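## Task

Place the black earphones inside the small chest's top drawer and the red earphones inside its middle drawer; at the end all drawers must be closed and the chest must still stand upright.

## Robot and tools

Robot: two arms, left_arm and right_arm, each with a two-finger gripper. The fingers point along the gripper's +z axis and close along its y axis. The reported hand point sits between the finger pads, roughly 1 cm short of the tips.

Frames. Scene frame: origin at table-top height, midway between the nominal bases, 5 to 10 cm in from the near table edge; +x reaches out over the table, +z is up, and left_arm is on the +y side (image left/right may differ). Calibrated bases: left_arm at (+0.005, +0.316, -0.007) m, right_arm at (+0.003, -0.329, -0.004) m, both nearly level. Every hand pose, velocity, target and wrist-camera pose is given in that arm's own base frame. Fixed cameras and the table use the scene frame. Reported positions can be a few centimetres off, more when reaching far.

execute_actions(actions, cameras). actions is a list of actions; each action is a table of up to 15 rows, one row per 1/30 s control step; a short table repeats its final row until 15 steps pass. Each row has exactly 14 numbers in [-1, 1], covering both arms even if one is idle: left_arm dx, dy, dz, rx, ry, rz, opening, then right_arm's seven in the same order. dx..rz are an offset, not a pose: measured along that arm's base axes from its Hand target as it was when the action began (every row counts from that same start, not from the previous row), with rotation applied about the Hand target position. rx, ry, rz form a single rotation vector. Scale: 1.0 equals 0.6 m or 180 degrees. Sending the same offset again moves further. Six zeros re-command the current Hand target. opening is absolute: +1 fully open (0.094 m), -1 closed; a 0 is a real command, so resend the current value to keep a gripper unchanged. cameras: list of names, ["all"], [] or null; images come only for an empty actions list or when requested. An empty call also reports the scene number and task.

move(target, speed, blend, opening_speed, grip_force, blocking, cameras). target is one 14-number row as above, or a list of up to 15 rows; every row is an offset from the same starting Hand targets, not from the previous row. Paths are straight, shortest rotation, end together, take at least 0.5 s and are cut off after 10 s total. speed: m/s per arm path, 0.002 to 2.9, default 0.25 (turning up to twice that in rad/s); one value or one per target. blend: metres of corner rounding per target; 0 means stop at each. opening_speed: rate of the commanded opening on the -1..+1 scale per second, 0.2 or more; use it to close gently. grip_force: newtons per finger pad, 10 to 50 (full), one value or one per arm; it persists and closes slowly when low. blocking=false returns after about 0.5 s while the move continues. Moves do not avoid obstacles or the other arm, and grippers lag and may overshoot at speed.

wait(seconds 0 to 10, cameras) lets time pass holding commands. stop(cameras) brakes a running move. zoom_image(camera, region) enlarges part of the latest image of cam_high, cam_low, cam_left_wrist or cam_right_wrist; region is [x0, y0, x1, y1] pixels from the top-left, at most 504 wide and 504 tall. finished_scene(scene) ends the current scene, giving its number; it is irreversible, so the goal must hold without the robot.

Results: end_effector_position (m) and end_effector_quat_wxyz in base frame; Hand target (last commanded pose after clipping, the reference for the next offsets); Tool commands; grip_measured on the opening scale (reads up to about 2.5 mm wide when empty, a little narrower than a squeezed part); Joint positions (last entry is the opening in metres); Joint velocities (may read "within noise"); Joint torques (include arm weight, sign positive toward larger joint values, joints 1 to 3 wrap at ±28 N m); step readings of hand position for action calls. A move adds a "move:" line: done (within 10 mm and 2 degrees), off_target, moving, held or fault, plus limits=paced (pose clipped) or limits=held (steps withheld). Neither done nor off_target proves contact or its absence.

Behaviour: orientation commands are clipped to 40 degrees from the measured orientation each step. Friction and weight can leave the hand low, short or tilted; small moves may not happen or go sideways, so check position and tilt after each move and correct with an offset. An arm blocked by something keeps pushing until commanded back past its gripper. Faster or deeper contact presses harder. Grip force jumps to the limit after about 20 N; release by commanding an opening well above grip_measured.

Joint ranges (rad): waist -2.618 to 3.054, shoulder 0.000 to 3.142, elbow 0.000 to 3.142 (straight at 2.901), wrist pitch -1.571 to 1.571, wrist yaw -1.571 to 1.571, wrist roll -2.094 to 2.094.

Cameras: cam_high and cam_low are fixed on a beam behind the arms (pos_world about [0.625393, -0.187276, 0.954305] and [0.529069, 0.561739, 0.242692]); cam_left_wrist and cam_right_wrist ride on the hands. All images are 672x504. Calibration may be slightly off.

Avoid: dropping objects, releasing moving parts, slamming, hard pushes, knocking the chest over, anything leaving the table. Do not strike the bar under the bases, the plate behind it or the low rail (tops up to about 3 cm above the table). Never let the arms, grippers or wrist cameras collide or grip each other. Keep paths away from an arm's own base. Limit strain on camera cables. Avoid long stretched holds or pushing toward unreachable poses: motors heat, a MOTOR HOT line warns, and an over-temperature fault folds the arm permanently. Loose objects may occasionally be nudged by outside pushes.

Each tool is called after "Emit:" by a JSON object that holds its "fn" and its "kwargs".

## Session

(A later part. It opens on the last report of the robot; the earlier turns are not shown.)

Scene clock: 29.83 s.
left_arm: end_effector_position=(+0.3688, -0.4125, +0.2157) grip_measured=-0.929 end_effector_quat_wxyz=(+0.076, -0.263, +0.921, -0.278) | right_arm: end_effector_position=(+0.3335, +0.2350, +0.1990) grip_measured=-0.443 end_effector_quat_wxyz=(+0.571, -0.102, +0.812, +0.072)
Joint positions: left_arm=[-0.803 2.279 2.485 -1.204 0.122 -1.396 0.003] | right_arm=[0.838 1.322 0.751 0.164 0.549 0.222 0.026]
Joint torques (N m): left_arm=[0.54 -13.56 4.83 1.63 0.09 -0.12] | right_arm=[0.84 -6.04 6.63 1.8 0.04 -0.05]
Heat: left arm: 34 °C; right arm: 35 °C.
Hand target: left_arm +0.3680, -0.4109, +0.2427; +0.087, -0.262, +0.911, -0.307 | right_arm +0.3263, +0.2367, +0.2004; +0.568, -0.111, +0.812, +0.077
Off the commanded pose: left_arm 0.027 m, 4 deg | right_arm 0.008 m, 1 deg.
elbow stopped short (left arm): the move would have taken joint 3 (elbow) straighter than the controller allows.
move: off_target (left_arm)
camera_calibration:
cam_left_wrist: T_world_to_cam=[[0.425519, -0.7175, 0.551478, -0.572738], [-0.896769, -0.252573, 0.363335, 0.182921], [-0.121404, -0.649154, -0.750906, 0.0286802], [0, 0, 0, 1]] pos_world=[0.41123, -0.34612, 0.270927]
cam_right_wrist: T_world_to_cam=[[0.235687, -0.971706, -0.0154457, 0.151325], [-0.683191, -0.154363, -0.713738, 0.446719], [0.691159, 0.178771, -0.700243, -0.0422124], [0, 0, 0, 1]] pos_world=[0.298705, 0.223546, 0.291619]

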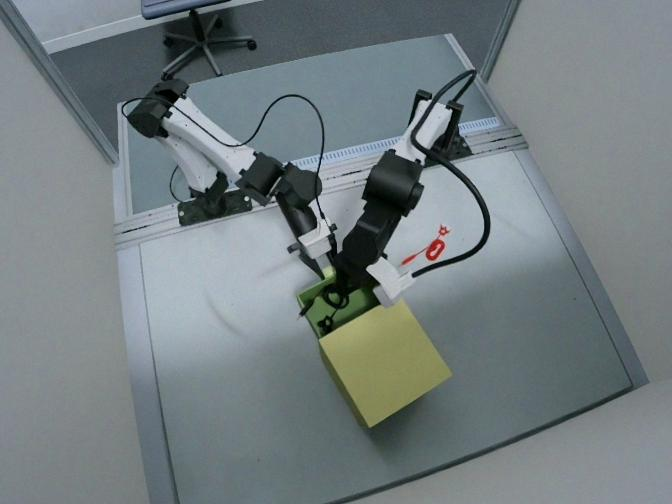

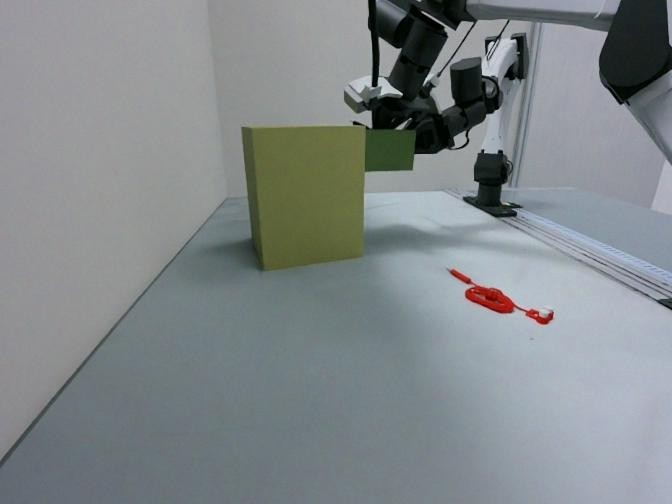

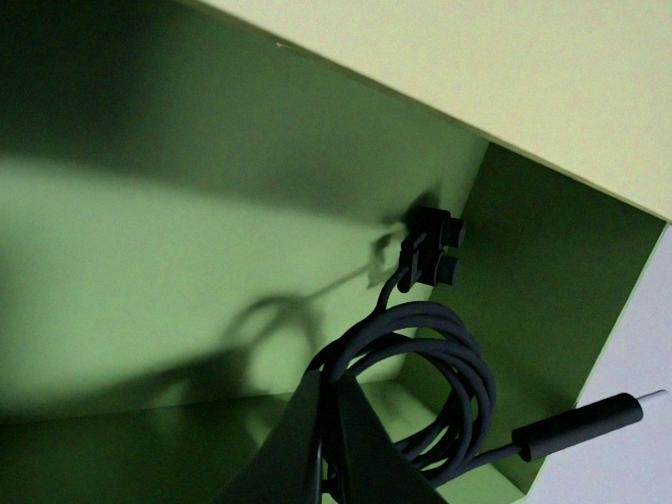

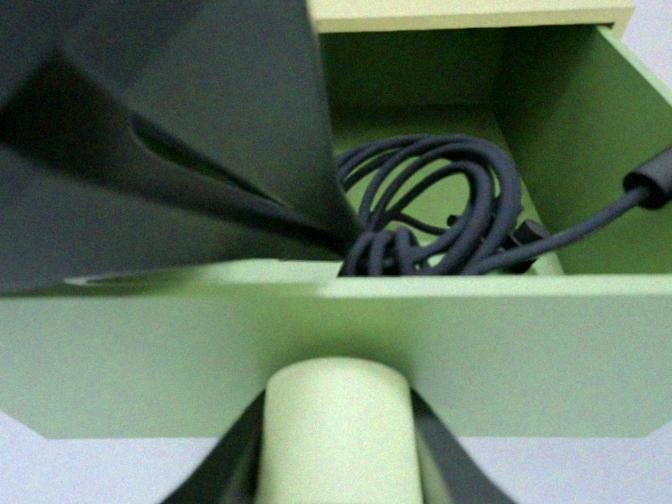

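Emit:
{"fn": "move", "kwargs": {"target": [0.0,0.085,0.012,0,0,0,-1,0,0,0,0,0,0,-0.85], "speed": 0.12, "cameras": ["cam_high","cam_low","cam_left_wrist","cam_right_wrist"]}}

Emit:
{"fn": "zoom_image", "kwargs": {"camera": "cam_high", "region": [280, 220, 420, 360]}}

Scene clock: 31.67 s.
left_arm: end_effector_position=(+0.3683, -0.3619, +0.2287) grip_measured=-0.929 end_effector_quat_wxyz=(+0.074, -0.271, +0.917, -0.282) | right_arm: end_effector_position=(+0.3335, +0.2351, +0.1991) grip_measured=-0.443 end_effector_quat_wxyz=(+0.571, -0.102, +0.812, +0.072)
Joint positions: left_arm=[-0.72 2.075 2.203 -1.128 0.17 -1.344 0.003] | right_arm=[0.839 1.322 0.751 0.164 0.549 0.222 0.026]
Joint torques (N m): left_arm=[0.72 -12.03 5.04 1.6 0.12 0.09] | right_arm=[0.85 -6.01 6.64 1.8 0.04 -0.06]
Heat: left arm: 34 °C; right arm: 35 °C.
Hand target: left_arm +0.3681, -0.3599, +0.2501; +0.087, -0.262, +0.911, -0.307 | right_arm +0.3263, +0.2367, +0.2005; +0.568, -0.111, +0.812, +0.078
Off the commanded pose: left_arm 0.021 m, 3 deg | right_arm 0.007 m, 1 deg.
move: off_target (left_arm)
camera_calibration:
cam_left_wrist: T_world_to_cam=[[0.438609, -0.704237, 0.558276, -0.544958], [-0.891093, -0.260268, 0.371772, 0.183659], [-0.116514, -0.660538, -0.741697, 0.0632139], [0, 0, 0, 1]] pos_world=[0.410046, -0.294223, 0.282843]
cam_right_wrist: T_world_to_cam=[[0.235538, -0.971738, -0.0157042, 0.151572], [-0.683155, -0.154053, -0.713839, 0.446615], [0.691246, 0.178865, -0.700133, -0.0422397], [0, 0, 0, 1]] pos_world=[0.298604, 0.223646, 0.291618]

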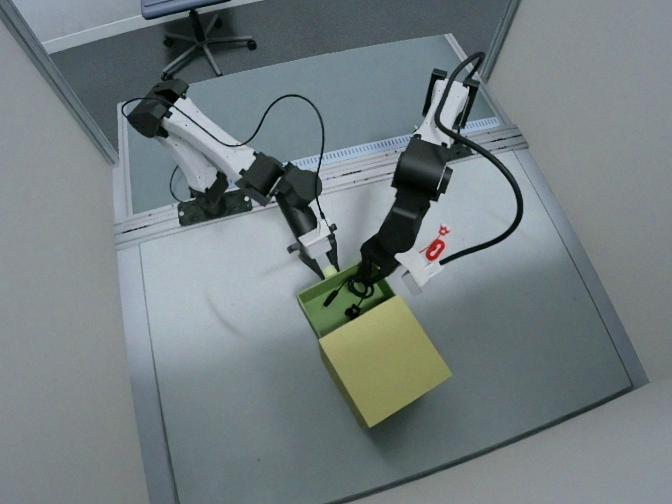

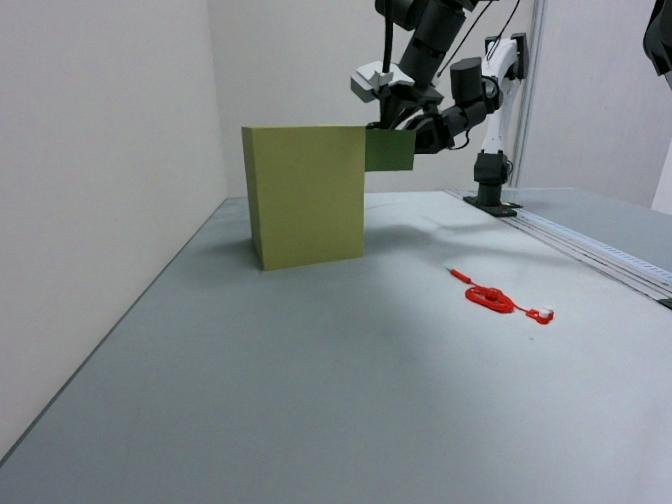

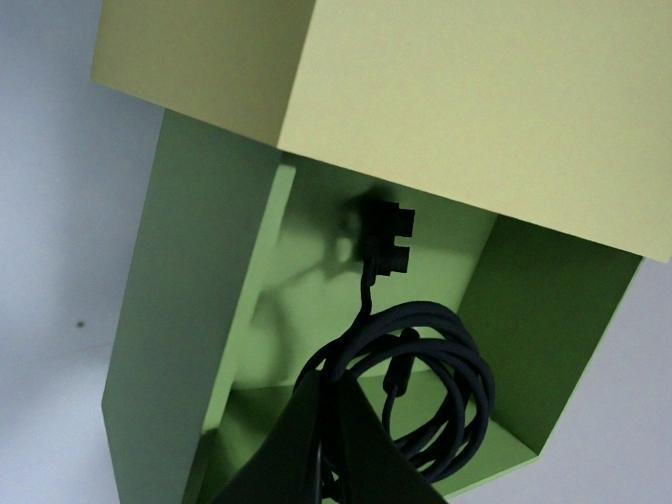

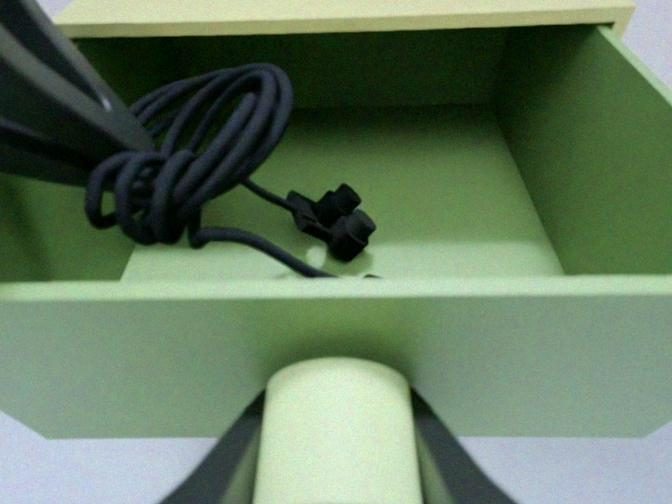

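Scaled by 3.600 from the camera's 672x504 image, which has a finer 960x720 frame.

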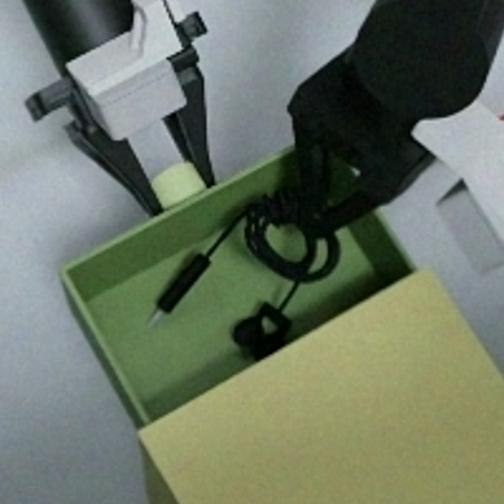

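Emit:
{"fn": "move", "kwargs": {"target": [[0,0,0,0,0,0,-0.5,0,0,0,0,0,0,-0.85],[0,0,0,0,0,0,-0.5,0,0,0,0,0,0,-0.85],[-0.08,0.1,0.15,0,0,0,-0.5,0,0,0,0,0,0,-0.85]], "speed": 0.12, "cameras": ["all"]}}

Emit:
{"fn": "zoom_image", "kwargs": {"camera": "cam_high", "region": [280, 220, 420, 360]}}

Scene clock: 34.77 s.
left_arm: end_effector_position=(+0.3227, -0.3056, +0.3215) grip_measured=-0.503 end_effector_quat_wxyz=(+0.076, -0.268, +0.916, -0.289) | right_arm: end_effector_position=(+0.3335, +0.2351, +0.1991) grip_measured=-0.443 end_effector_quat_wxyz=(+0.571, -0.102, +0.812, +0.072)
Joint positions: left_arm=[-0.683 1.968 2.464 -1.487 0.194 -1.31 0.023] | right_arm=[0.839 1.322 0.751 0.164 0.549 0.222 0.026]
Joint torques (N m): left_arm=[1.07 -8.7 7.32 1.28 0.14 0.09] | right_arm=[0.85 -6.05 6.63 1.81 0.05 -0.05]
Heat: left arm: 35 °C; right arm: 36 °C.
Hand target: left_arm +0.3201, -0.2999, +0.3399; +0.087, -0.263, +0.911, -0.307 | right_arm +0.3263, +0.2367, +0.2005; +0.568, -0.111, +0.812, +0.078
Off the commanded pose: left_arm 0.020 m, 3 deg | right_arm 0.007 m, 1 deg.
move: off_target (left_arm)
camera_calibration:
cam_left_wrist: T_world_to_cam=[[0.430017, -0.699218, 0.571121, -0.536917], [-0.895939, -0.252547, 0.365394, 0.129173], [-0.111255, -0.668816, -0.735056, 0.157554], [0, 0, 0, 1]] pos_world=[0.364143, -0.237425, 0.375257]
cam_right_wrist: T_world_to_cam=[[0.235538, -0.971738, -0.0157042, 0.151572], [-0.683155, -0.154053, -0.713839, 0.446615], [0.691246, 0.178865, -0.700133, -0.0422397], [0, 0, 0, 1]] pos_world=[0.298604, 0.223646, 0.291618]

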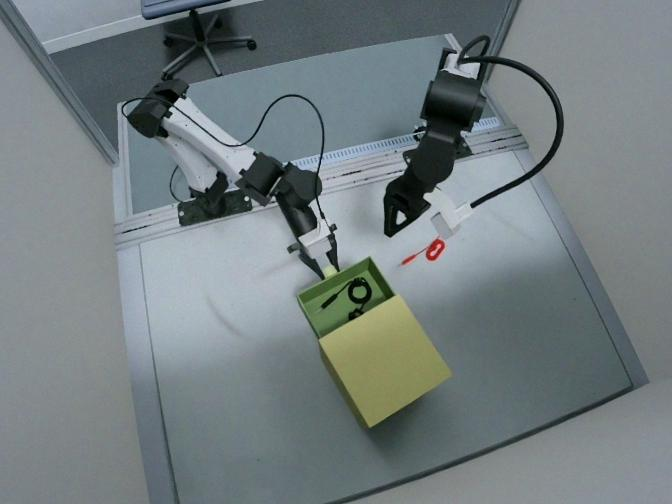

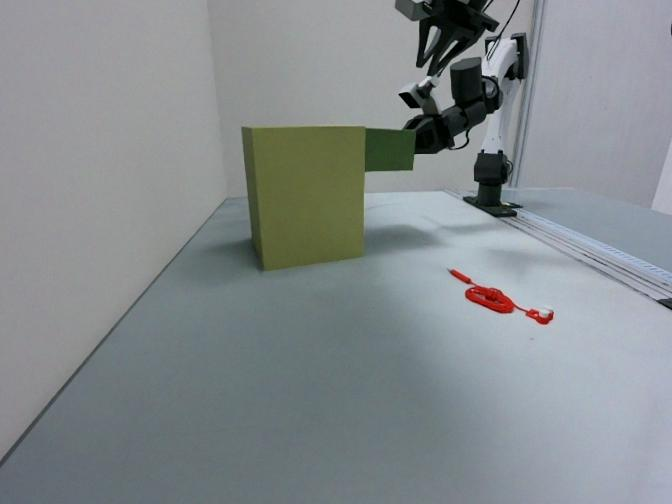

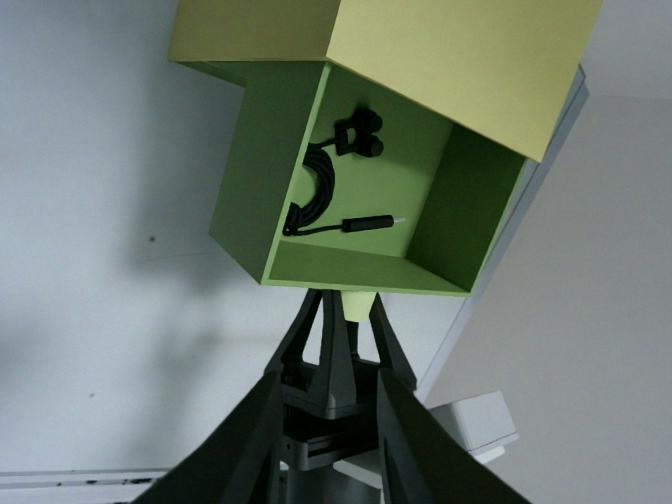

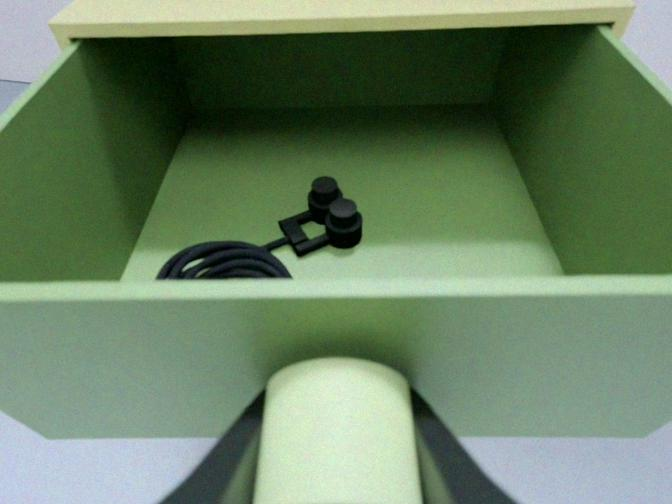

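Scaled by 3.600 from the camera's 672x504 image, which has a finer 960x720 frame.

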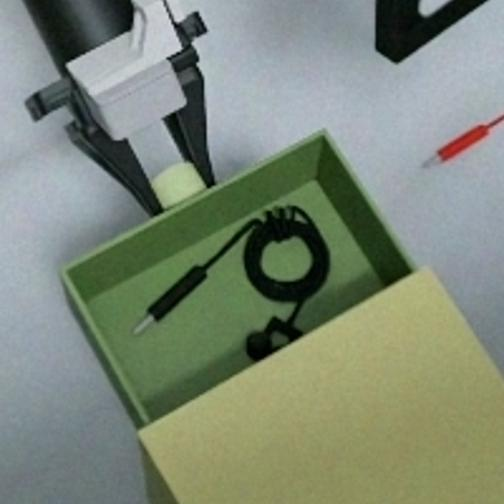

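Emit:
{"fn": "move", "kwargs": {"target": [-0.08,0.293,-0.333,0.2133,-0.0815,-0.4246,0.1,0.182,0.0435,0,0,0,0,-0.85], "speed": 0.14, "cameras": ["all"]}}

Emit:
{"fn": "zoom_image", "kwargs": {"camera": "cam_low", "region": [230, 110, 400, 280]}}

Scene clock: 42.10 s.
left_arm: end_effector_position=(+0.2680, -0.1282, +0.1343) grip_measured=+0.097 end_effector_quat_wxyz=(+0.042, +0.421, +0.905, -0.038) | right_arm: end_effector_position=(+0.4290, +0.2568, +0.2052) grip_measured=-0.443 end_effector_quat_wxyz=(+0.574, -0.101, +0.809, +0.075)
Joint positions: left_arm=[-0.4 1.588 1.362 -1.264 0.079 0.468 0.052] | right_arm=[0.674 1.646 1.052 0.228 0.395 0.152 0.026]
Joint torques (N m): left_arm=[1.09 -7.42 4.79 0.69 -0.08 0.06] | right_arm=[-0.79 -4.29 9.65 2.02 -0.16 -0.11]
Heat: left arm: 36 °C; right arm: 37 °C.
Hand target: left_arm +0.2721, -0.1241, +0.1402; +0.063, +0.422, +0.904, -0.030 | right_arm +0.4355, +0.2628, +0.2003; +0.568, -0.111, +0.812, +0.078
Off the commanded pose: left_arm 0.008 m, 3 deg | right_arm 0.010 m, 1 deg.
move: off_target (left_arm)
camera_calibration:
cam_left_wrist: T_world_to_cam=[[-0.778341, -0.627035, 0.0318107, 0.123045], [-0.581287, 0.738848, 0.340895, 0.23952], [-0.237257, 0.246842, -0.939563, 0.311123], [0, 0, 0, 1]] pos_world=[0.308816, -0.176613, 0.206754]
cam_right_wrist: T_world_to_cam=[[0.237261, -0.971239, -0.0200505, 0.150275], [-0.678182, -0.150822, -0.719251, 0.517819], [0.695541, 0.184248, -0.694461, -0.112248], [0, 0, 0, 1]] pos_world=[0.393594, 0.244733, 0.297503]

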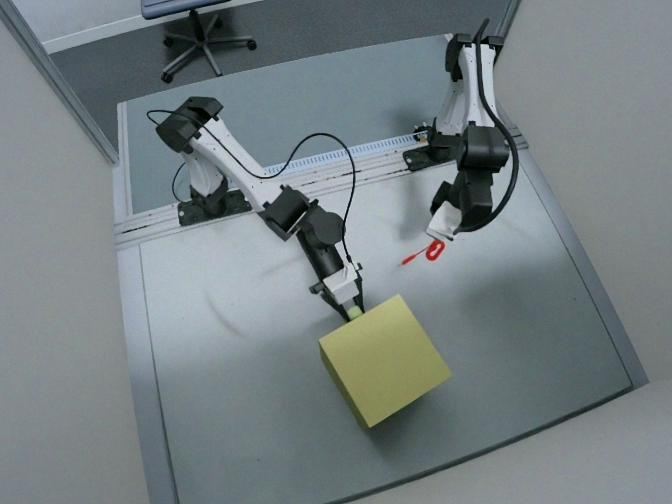

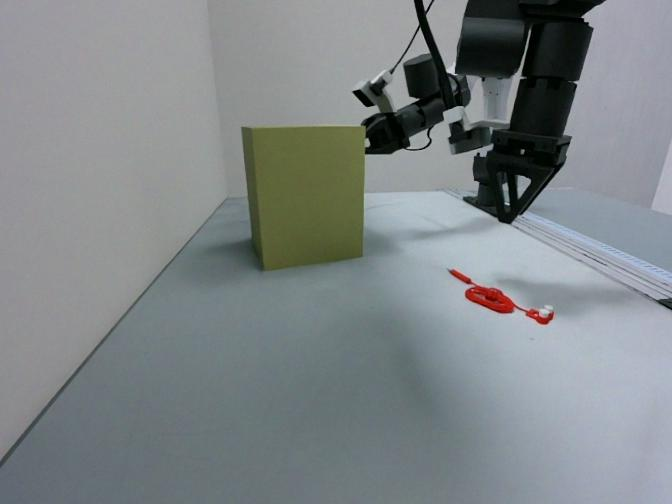

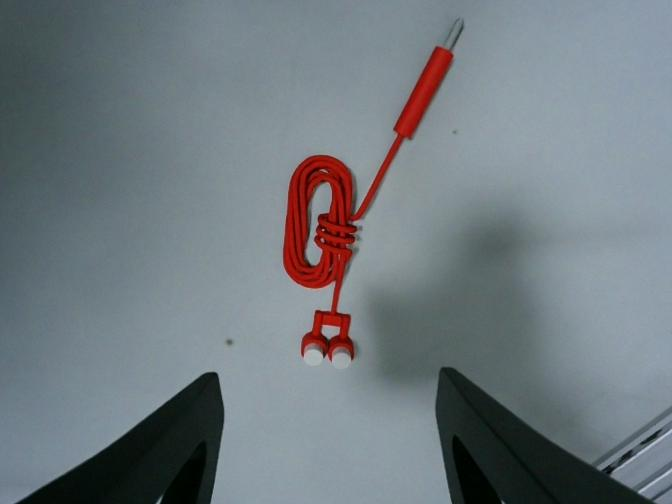

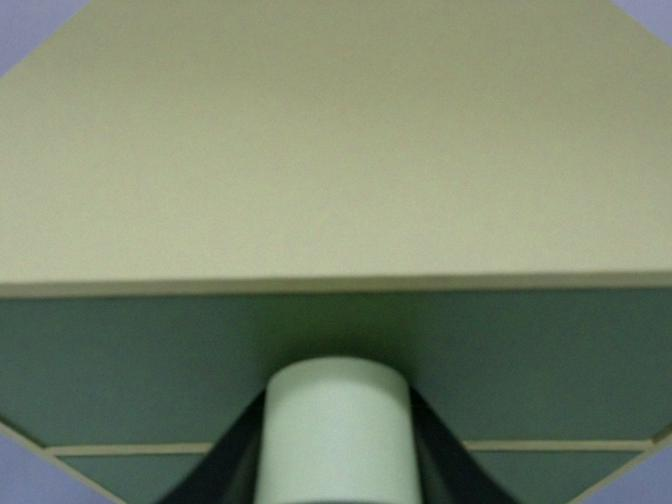

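Scaled by 2.965 from the camera's 672x504 image, which has a finer 960x720 frame.

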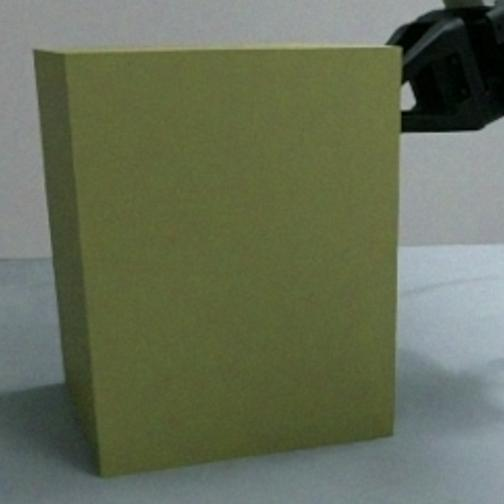

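Emit:
{"fn": "move", "kwargs": {"target": [[0.003,0.008,-0.16,0,0,0,0.1,0,0,0,0,0,0,-0.85],[0.003,0.008,-0.17,0,0,0,0.1,0,0,0,0,0,0,0.1],[0.003,0.008,-0.195,0,0,0,0.1,-0.1,-0.024,0.0,0,0,0,0.1],[0.003,0.008,-0.2,0,0,0,0.1,-0.1,-0.024,-0.128,0,0,0,0.1]], "speed": [0.15,0.1,0.12,0.15], "blend": [0.0,0,0.01,0], "cameras": ["cam_high","cam_low","cam_left_wrist","cam_right_wrist"]}}

Scene clock: 47.63 s.
left_arm: end_effector_position=(+0.2708, -0.1232, +0.0249) grip_measured=+0.097 end_effector_quat_wxyz=(+0.061, +0.422, +0.904, -0.036) | right_arm: end_effector_position=(+0.3761, +0.2493, +0.1305) grip_measured=+0.098 end_effector_quat_wxyz=(+0.571, -0.115, +0.808, +0.082)
Joint positions: left_arm=[-0.381 1.644 0.969 -0.779 0.079 0.488 0.052] | right_arm=[0.749 1.631 0.697 0.557 0.436 0.167 0.052]
Joint torques (N m): left_arm=[1.07 -4.56 4.55 0.8 -0.05 0.05] | right_arm=[0.21 -4.67 5.94 2.11 0.23 0.05]
Heat: left arm: 36 °C; right arm: 39 °C.
Hand target: left_arm +0.2739, -0.1193, +0.0202; +0.063, +0.422, +0.904, -0.030 | right_arm +0.3754, +0.2485, +0.1236; +0.568, -0.111, +0.812, +0.078
Off the commanded pose: left_arm 0.007 m, 1 deg | right_arm 0.007 m, 1 deg.
move: done
camera_calibration:
cam_left_wrist: T_world_to_cam=[[-0.779487, -0.626319, 0.0111553, 0.132767], [-0.592763, 0.743248, 0.310185, 0.279048], [-0.202566, 0.235173, -0.950611, 0.197196], [0, 0, 0, 1]] pos_world=[0.308844, -0.170622, 0.099419]
cam_right_wrist: T_world_to_cam=[[0.268151, -0.963228, -0.0169603, 0.13999], [-0.674443, -0.175128, -0.717257, 0.431436], [0.687911, 0.203772, -0.696603, -0.12764], [0, 0, 0, 1]] pos_world=[0.341245, 0.236409, 0.22291]

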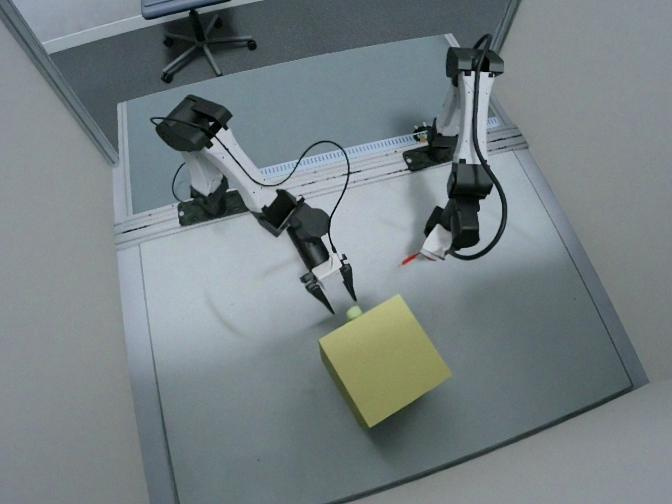

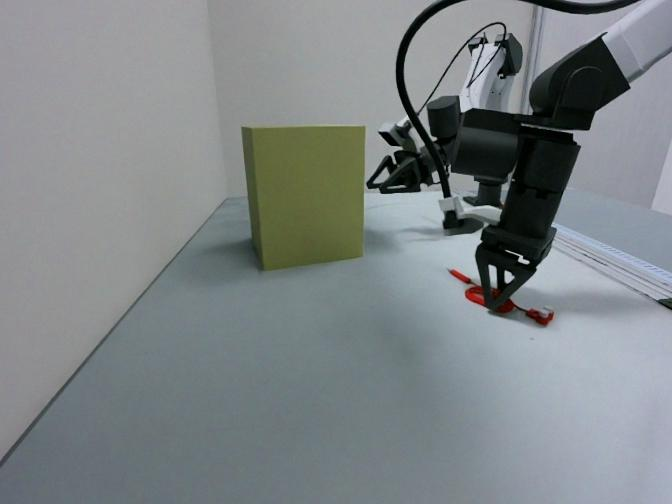

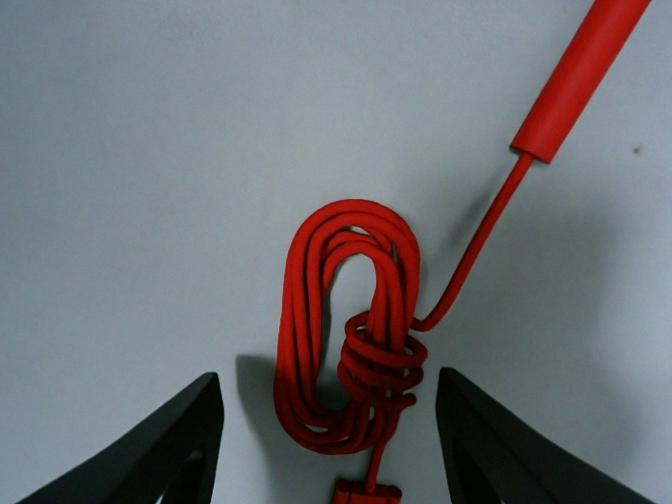

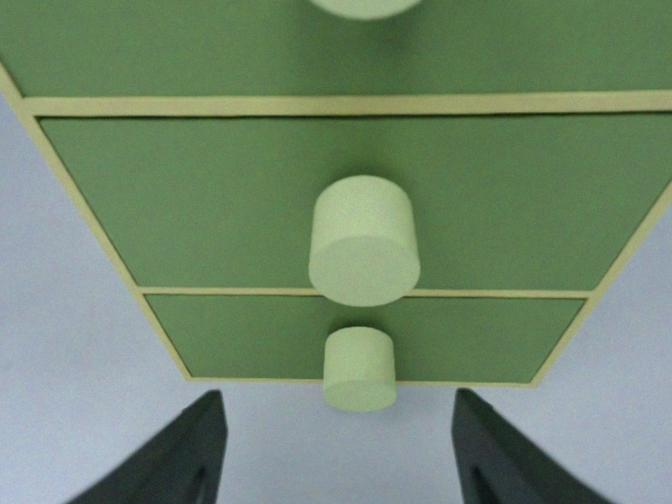

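Emit:
{"fn": "move", "kwargs": {"target": [[0,0,-0.003,0,0,0,0.1,0.088,0.015,0,0,0,0,0.1],[0,0,-0.003,0,0,0,-1,0.088,0.015,0,0,0,0,-0.85]], "speed": 0.1, "opening_speed": 1.0, "cameras": ["cam_left_wrist","cam_right_wrist"]}}

Scene clock: 50.60 s.
left_arm: end_effector_position=(+0.2755, -0.1251, +0.0256) grip_measured=-0.913 end_effector_quat_wxyz=(+0.071, +0.422, +0.903, -0.036) | right_arm: end_effector_position=(+0.4245, +0.2542, +0.1283) grip_measured=-0.447 end_effector_quat_wxyz=(+0.573, -0.104, +0.809, +0.079)
Joint positions: left_arm=[-0.381 1.644 0.969 -0.758 0.079 0.488 0.004] | right_arm=[0.671 1.781 0.856 0.562 0.381 0.15 0.026]
Joint torques (N m): left_arm=[1.03 -4.36 4.18 0.71 -0.04 0.04] | right_arm=[-0.47 -5.45 8.17 1.96 -0.03 -0.11]
Heat: left arm: 36 °C; right arm: 39 °C.
Hand target: left_arm +0.2739, -0.1193, +0.0184; +0.063, +0.422, +0.904, -0.030 | right_arm +0.4282, +0.2575, +0.1235; +0.568, -0.111, +0.812, +0.078
Off the commanded pose: left_arm 0.009 m, 1 deg | right_arm 0.007 m, 1 deg.
move: done
camera_calibration:
cam_left_wrist: T_world_to_cam=[[-0.779836, -0.625984, 0.00079271, 0.135666], [-0.598383, 0.745822, 0.292723, 0.28547], [-0.183831, 0.227801, -0.956197, 0.193341], [0, 0, 0, 1]] pos_world=[0.31216, -0.172028, 0.101201]
cam_right_wrist: T_world_to_cam=[[0.247721, -0.96853, -0.0241572, 0.142703], [-0.67677, -0.155147, -0.719661, 0.459611], [0.693266, 0.194624, -0.693905, -0.163877], [0, 0, 0, 1]] pos_world=[0.389311, 0.241414, 0.220497]
Images, in order (width x height): cam_left_wrist 672x504, cam_right_wrist 672x504.

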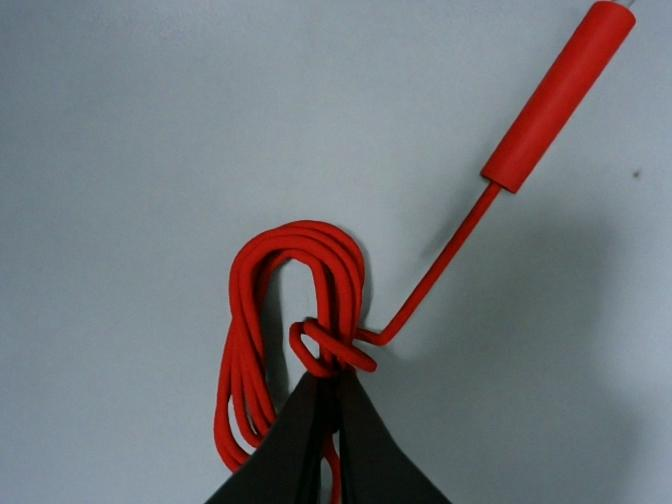

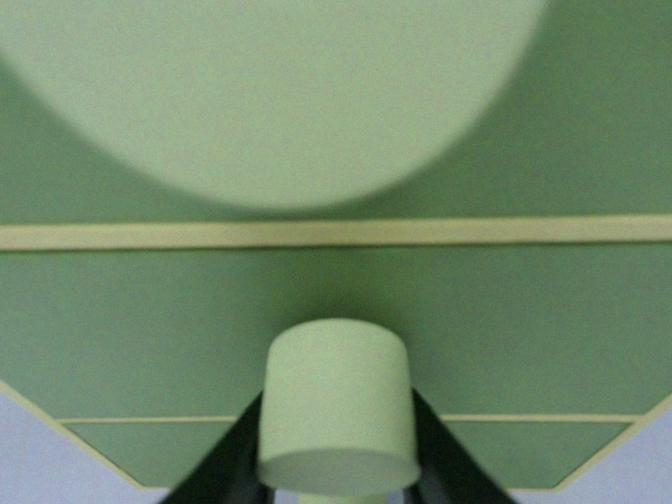

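Emit:
{"fn": "move", "kwargs": {"target": [[0,0,0.17,0,0,0,-1,-0.09,-0.022,0,0,0,0,-0.85],[0.05,-0.1,0.417,-0.04,-0.035,0,-1,-0.173,-0.041,0,0,0,0,-0.85]], "speed": 0.15, "blend": [0.02,0], "cameras": ["all"]}}

Scene clock: 54.53 s.
left_arm: end_effector_position=(+0.3031, -0.1756, +0.2626) grip_measured=-0.923 end_effector_quat_wxyz=(+0.139, +0.421, +0.895, -0.056) | right_arm: end_effector_position=(+0.3307, +0.2329, +0.1218) grip_measured=-0.447 end_effector_quat_wxyz=(+0.570, -0.105, +0.811, +0.077)
Joint positions: left_arm=[-0.475 1.731 2.012 -1.569 0.102 0.39 0.004] | right_arm=[0.835 1.495 0.53 0.561 0.535 0.218 0.026]
Joint torques (N m): left_arm=[0.1 -5.09 7.57 0.8 0.2 -0.19] | right_arm=[0.79 -6.75 5.44 1.76 0.14 -0.04]
Heat: left arm: 35 °C; right arm: 40 °C.
Hand target: left_arm +0.3039, -0.1792, +0.2687; +0.139, +0.419, +0.895, -0.063 | right_arm +0.3245, +0.2328, +0.1235; +0.568, -0.111, +0.812, +0.077
Off the commanded pose: left_arm 0.007 m, 1 deg | right_arm 0.006 m, 1 deg.
joint sent to its limit (left arm) — joint 4 (wrist pitch), lower limit. The joint targets still meet the commanded pose.
move: done
camera_calibration:
cam_left_wrist: T_world_to_cam=[[-0.780311, -0.625002, -0.0220916, 0.131659], [-0.620204, 0.768814, 0.155791, 0.316806], [-0.0803854, 0.135267, -0.987543, 0.397207], [0, 0, 0, 1]] pos_world=[0.331149, -0.215006, 0.345812]
cam_right_wrist: T_world_to_cam=[[0.246191, -0.969033, -0.0190885, 0.145131], [-0.6816, -0.159097, -0.71422, 0.389884], [0.689066, 0.188845, -0.699661, -0.0956457], [0, 0, 0, 1]] pos_world=[0.295921, 0.220729, 0.214313]

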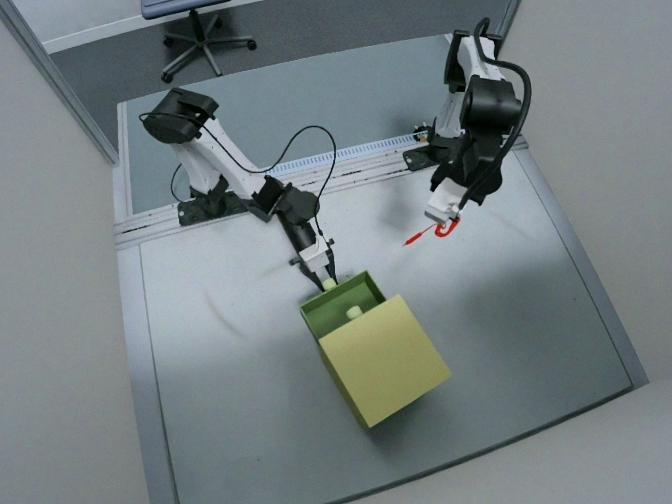

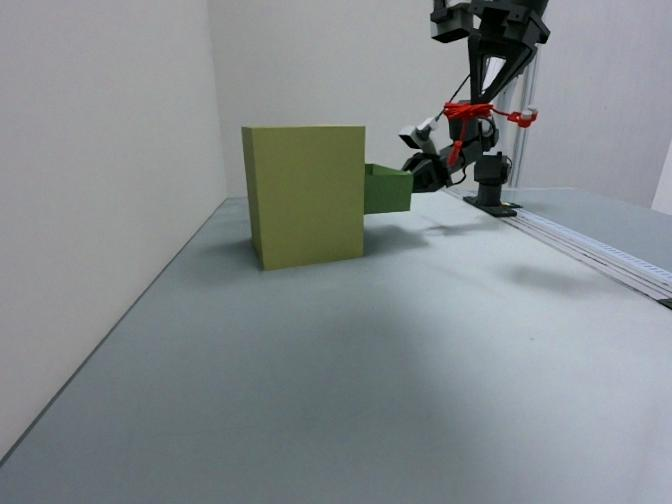

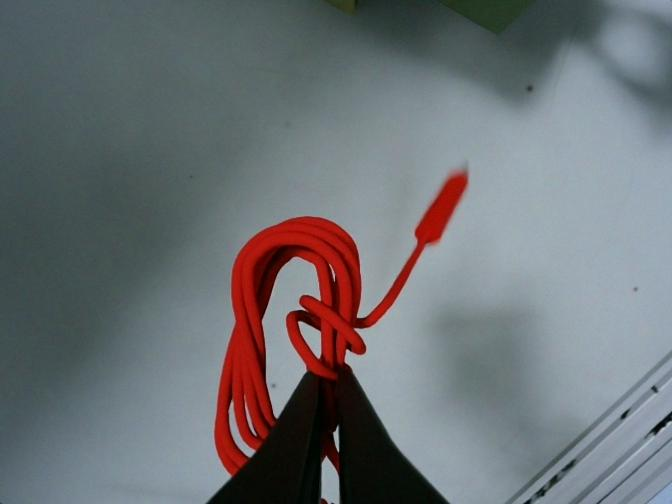

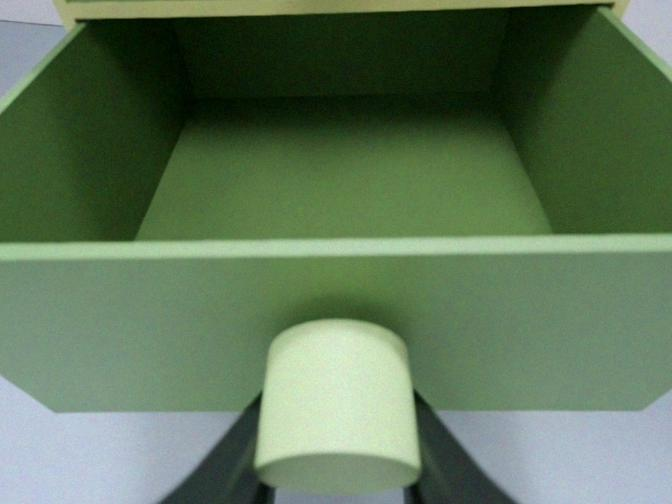

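Emit:
{"fn": "move", "kwargs": {"target": [[0.1135,-0.3663,0.0,-0.0425,-0.0357,0,-1,0,0,0,0,0,0,-0.85],[0.1135,-0.3663,-0.123,-0.0425,-0.0357,0,-1,0,0,0,0,0,0,-0.85]], "speed": 0.16, "blend": [0.01,0], "cameras": ["all"]}}

Emit:
{"fn": "zoom_image", "kwargs": {"camera": "cam_high", "region": [280, 220, 420, 360]}}

Scene clock: 58.07 s.
left_arm: end_effector_position=(+0.3685, -0.4010, +0.1686) grip_measured=-0.924 end_effector_quat_wxyz=(+0.184, +0.420, +0.884, -0.094) | right_arm: end_effector_position=(+0.3307, +0.2329, +0.1218) grip_measured=-0.447 end_effector_quat_wxyz=(+0.570, -0.105, +0.811, +0.077)
Joint positions: left_arm=[-0.815 2.405 2.592 -1.345 0.041 0.065 0.004] | right_arm=[0.835 1.495 0.53 0.561 0.535 0.218 0.026]
Joint torques (N m): left_arm=[0.4 -14.17 4.72 1.4 -0.15 -0.18] | right_arm=[0.8 -6.74 5.41 1.77 0.12 -0.05]
Heat: left arm: 36 °C; right arm: 40 °C.
Hand target: left_arm +0.3719, -0.3991, +0.1948; +0.217, +0.411, +0.880, -0.099 | right_arm +0.3245, +0.2328, +0.1235; +0.568, -0.111, +0.812, +0.077
Off the commanded pose: left_arm 0.027 m, 4 deg | right_arm 0.006 m, 1 deg.
elbow stopped short (left arm): the move would have taken joint 3 (elbow) straighter than the controller allows.
move: off_target (left_arm)
camera_calibration:
cam_left_wrist: T_world_to_cam=[[-0.788556, -0.614953, 0.00349016, 0.0425066], [-0.614321, 0.78798, 0.0412031, 0.570208], [-0.0280882, 0.0303469, -0.999145, 0.280668], [0, 0, 0, 1]] pos_world=[0.391693, -0.431691, 0.256785]
cam_right_wrist: T_world_to_cam=[[0.246191, -0.969033, -0.0190885, 0.145131], [-0.6816, -0.159097, -0.71422, 0.389884], [0.689066, 0.188845, -0.699661, -0.0956457], [0, 0, 0, 1]] pos_world=[0.295921, 0.220729, 0.214313]

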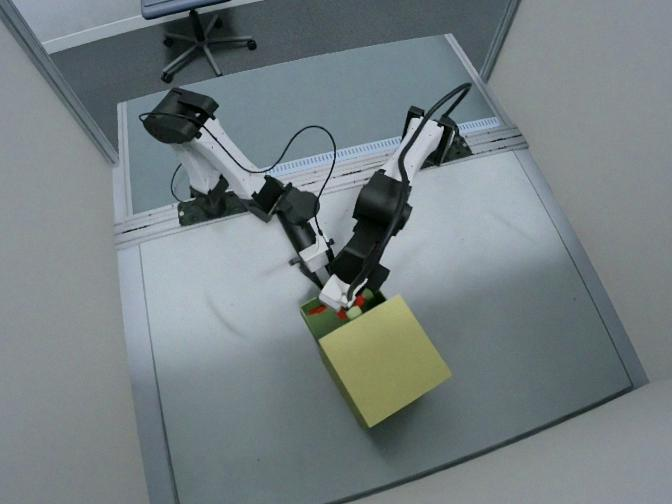

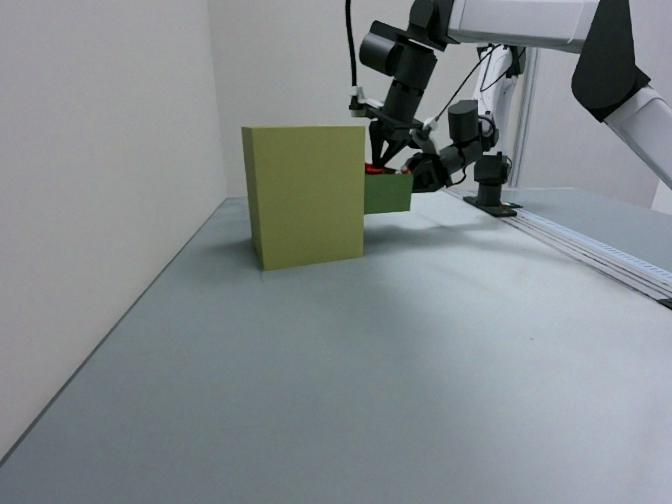

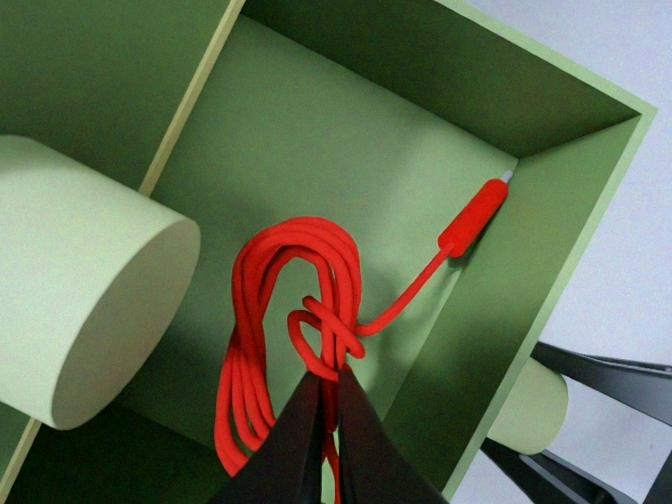

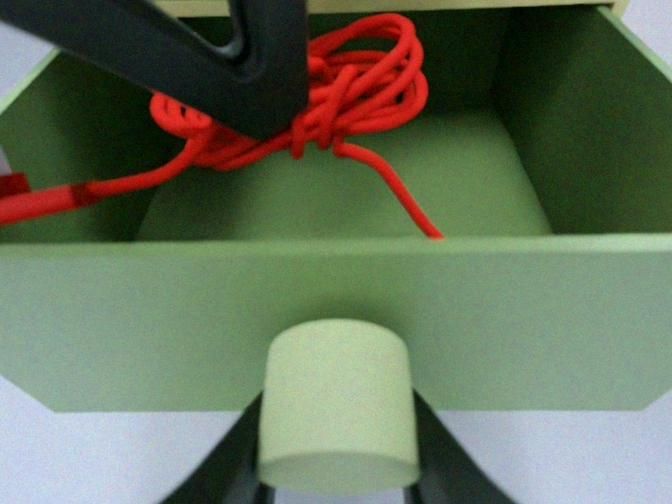

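Scaled by 3.600 from the camera's 672x504 image, which has a finer 960x720 frame.

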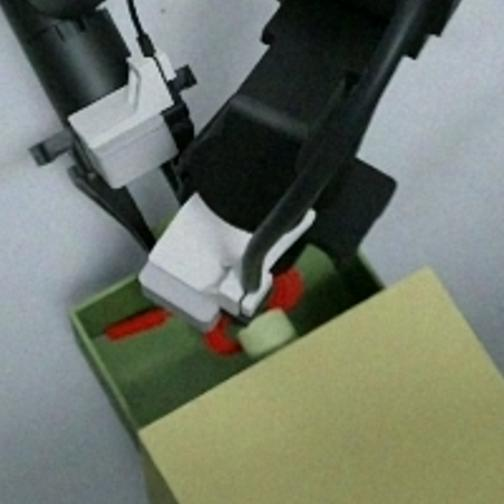

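Emit:
{"fn": "move", "kwargs": {"target": [0.024,0.0,0.008,0,0,0,-1,0,0,0,0,0,0,-0.85], "speed": 0.08, "cameras": ["cam_low","cam_left_wrist","cam_right_wrist"]}}

Emit:
{"fn": "zoom_image", "kwargs": {"camera": "cam_low", "region": [340, 110, 440, 210]}}

Scene clock: 60.07 s.
left_arm: end_effector_position=(+0.3804, -0.4016, +0.1939) grip_measured=-0.924 end_effector_quat_wxyz=(+0.213, +0.411, +0.880, -0.103) | right_arm: end_effector_position=(+0.3307, +0.2329, +0.1218) grip_measured=-0.447 end_effector_quat_wxyz=(+0.570, -0.105, +0.811, +0.077)
Joint positions: left_arm=[-0.8 2.486 2.833 -1.441 0.041 0.065 0.004] | right_arm=[0.835 1.495 0.53 0.561 0.535 0.218 0.026]
Joint torques (N m): left_arm=[1.05 -9.58 7.92 1.16 -0.05 0.03] | right_arm=[0.81 -6.72 5.44 1.76 0.14 -0.05]
Heat: left arm: 36 °C; right arm: 40 °C.
Hand target: left_arm +0.3864, -0.3990, +0.1995; +0.217, +0.411, +0.880, -0.099 | right_arm +0.3245, +0.2328, +0.1235; +0.568, -0.111, +0.812, +0.077
Off the commanded pose: left_arm 0.009 m, 1 deg | right_arm 0.006 m, 1 deg.
elbow stopped short (left arm): the move would have taken joint 3 (elbow) straighter than the controller allows.
move: done
camera_calibration:
cam_left_wrist: T_world_to_cam=[[-0.779458, -0.626447, -0.00300928, 0.0446464], [-0.626243, 0.779312, -0.0221909, 0.590255], [0.0162466, -0.0154123, -0.999749, 0.271196], [0, 0, 0, 1]] pos_world=[0.400038, -0.427845, 0.28436]
cam_right_wrist: T_world_to_cam=[[0.246191, -0.969033, -0.0190885, 0.145131], [-0.6816, -0.159097, -0.71422, 0.389884], [0.689066, 0.188845, -0.699661, -0.0956457], [0, 0, 0, 1]] pos_world=[0.295921, 0.220729, 0.214313]
Images, in order (width x height): cam_low 672x504, cam_left_wrist 672x504, cam_right_wrist 672x504.

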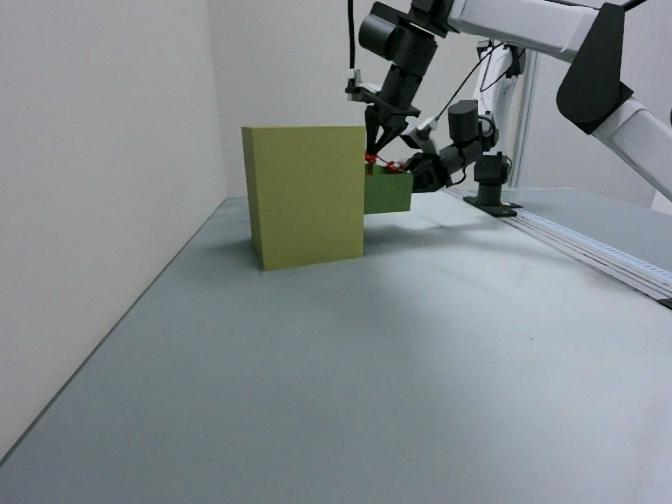

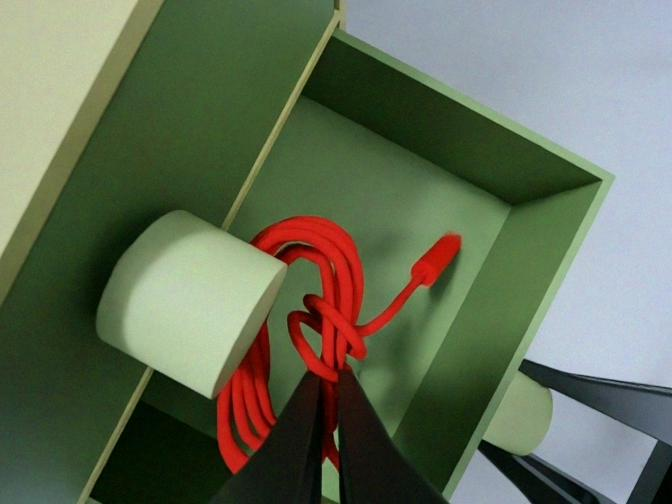

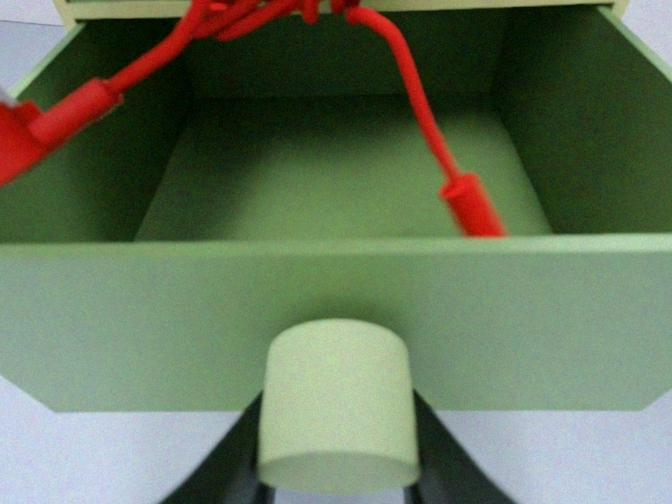

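Scaled by 5.040 from the camera's 672x504 image, which has a finer 960x720 frame.

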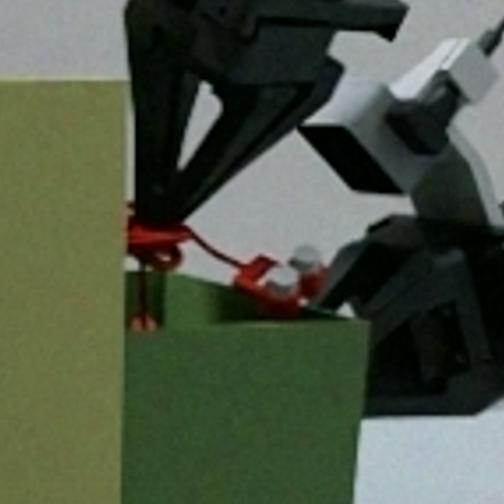

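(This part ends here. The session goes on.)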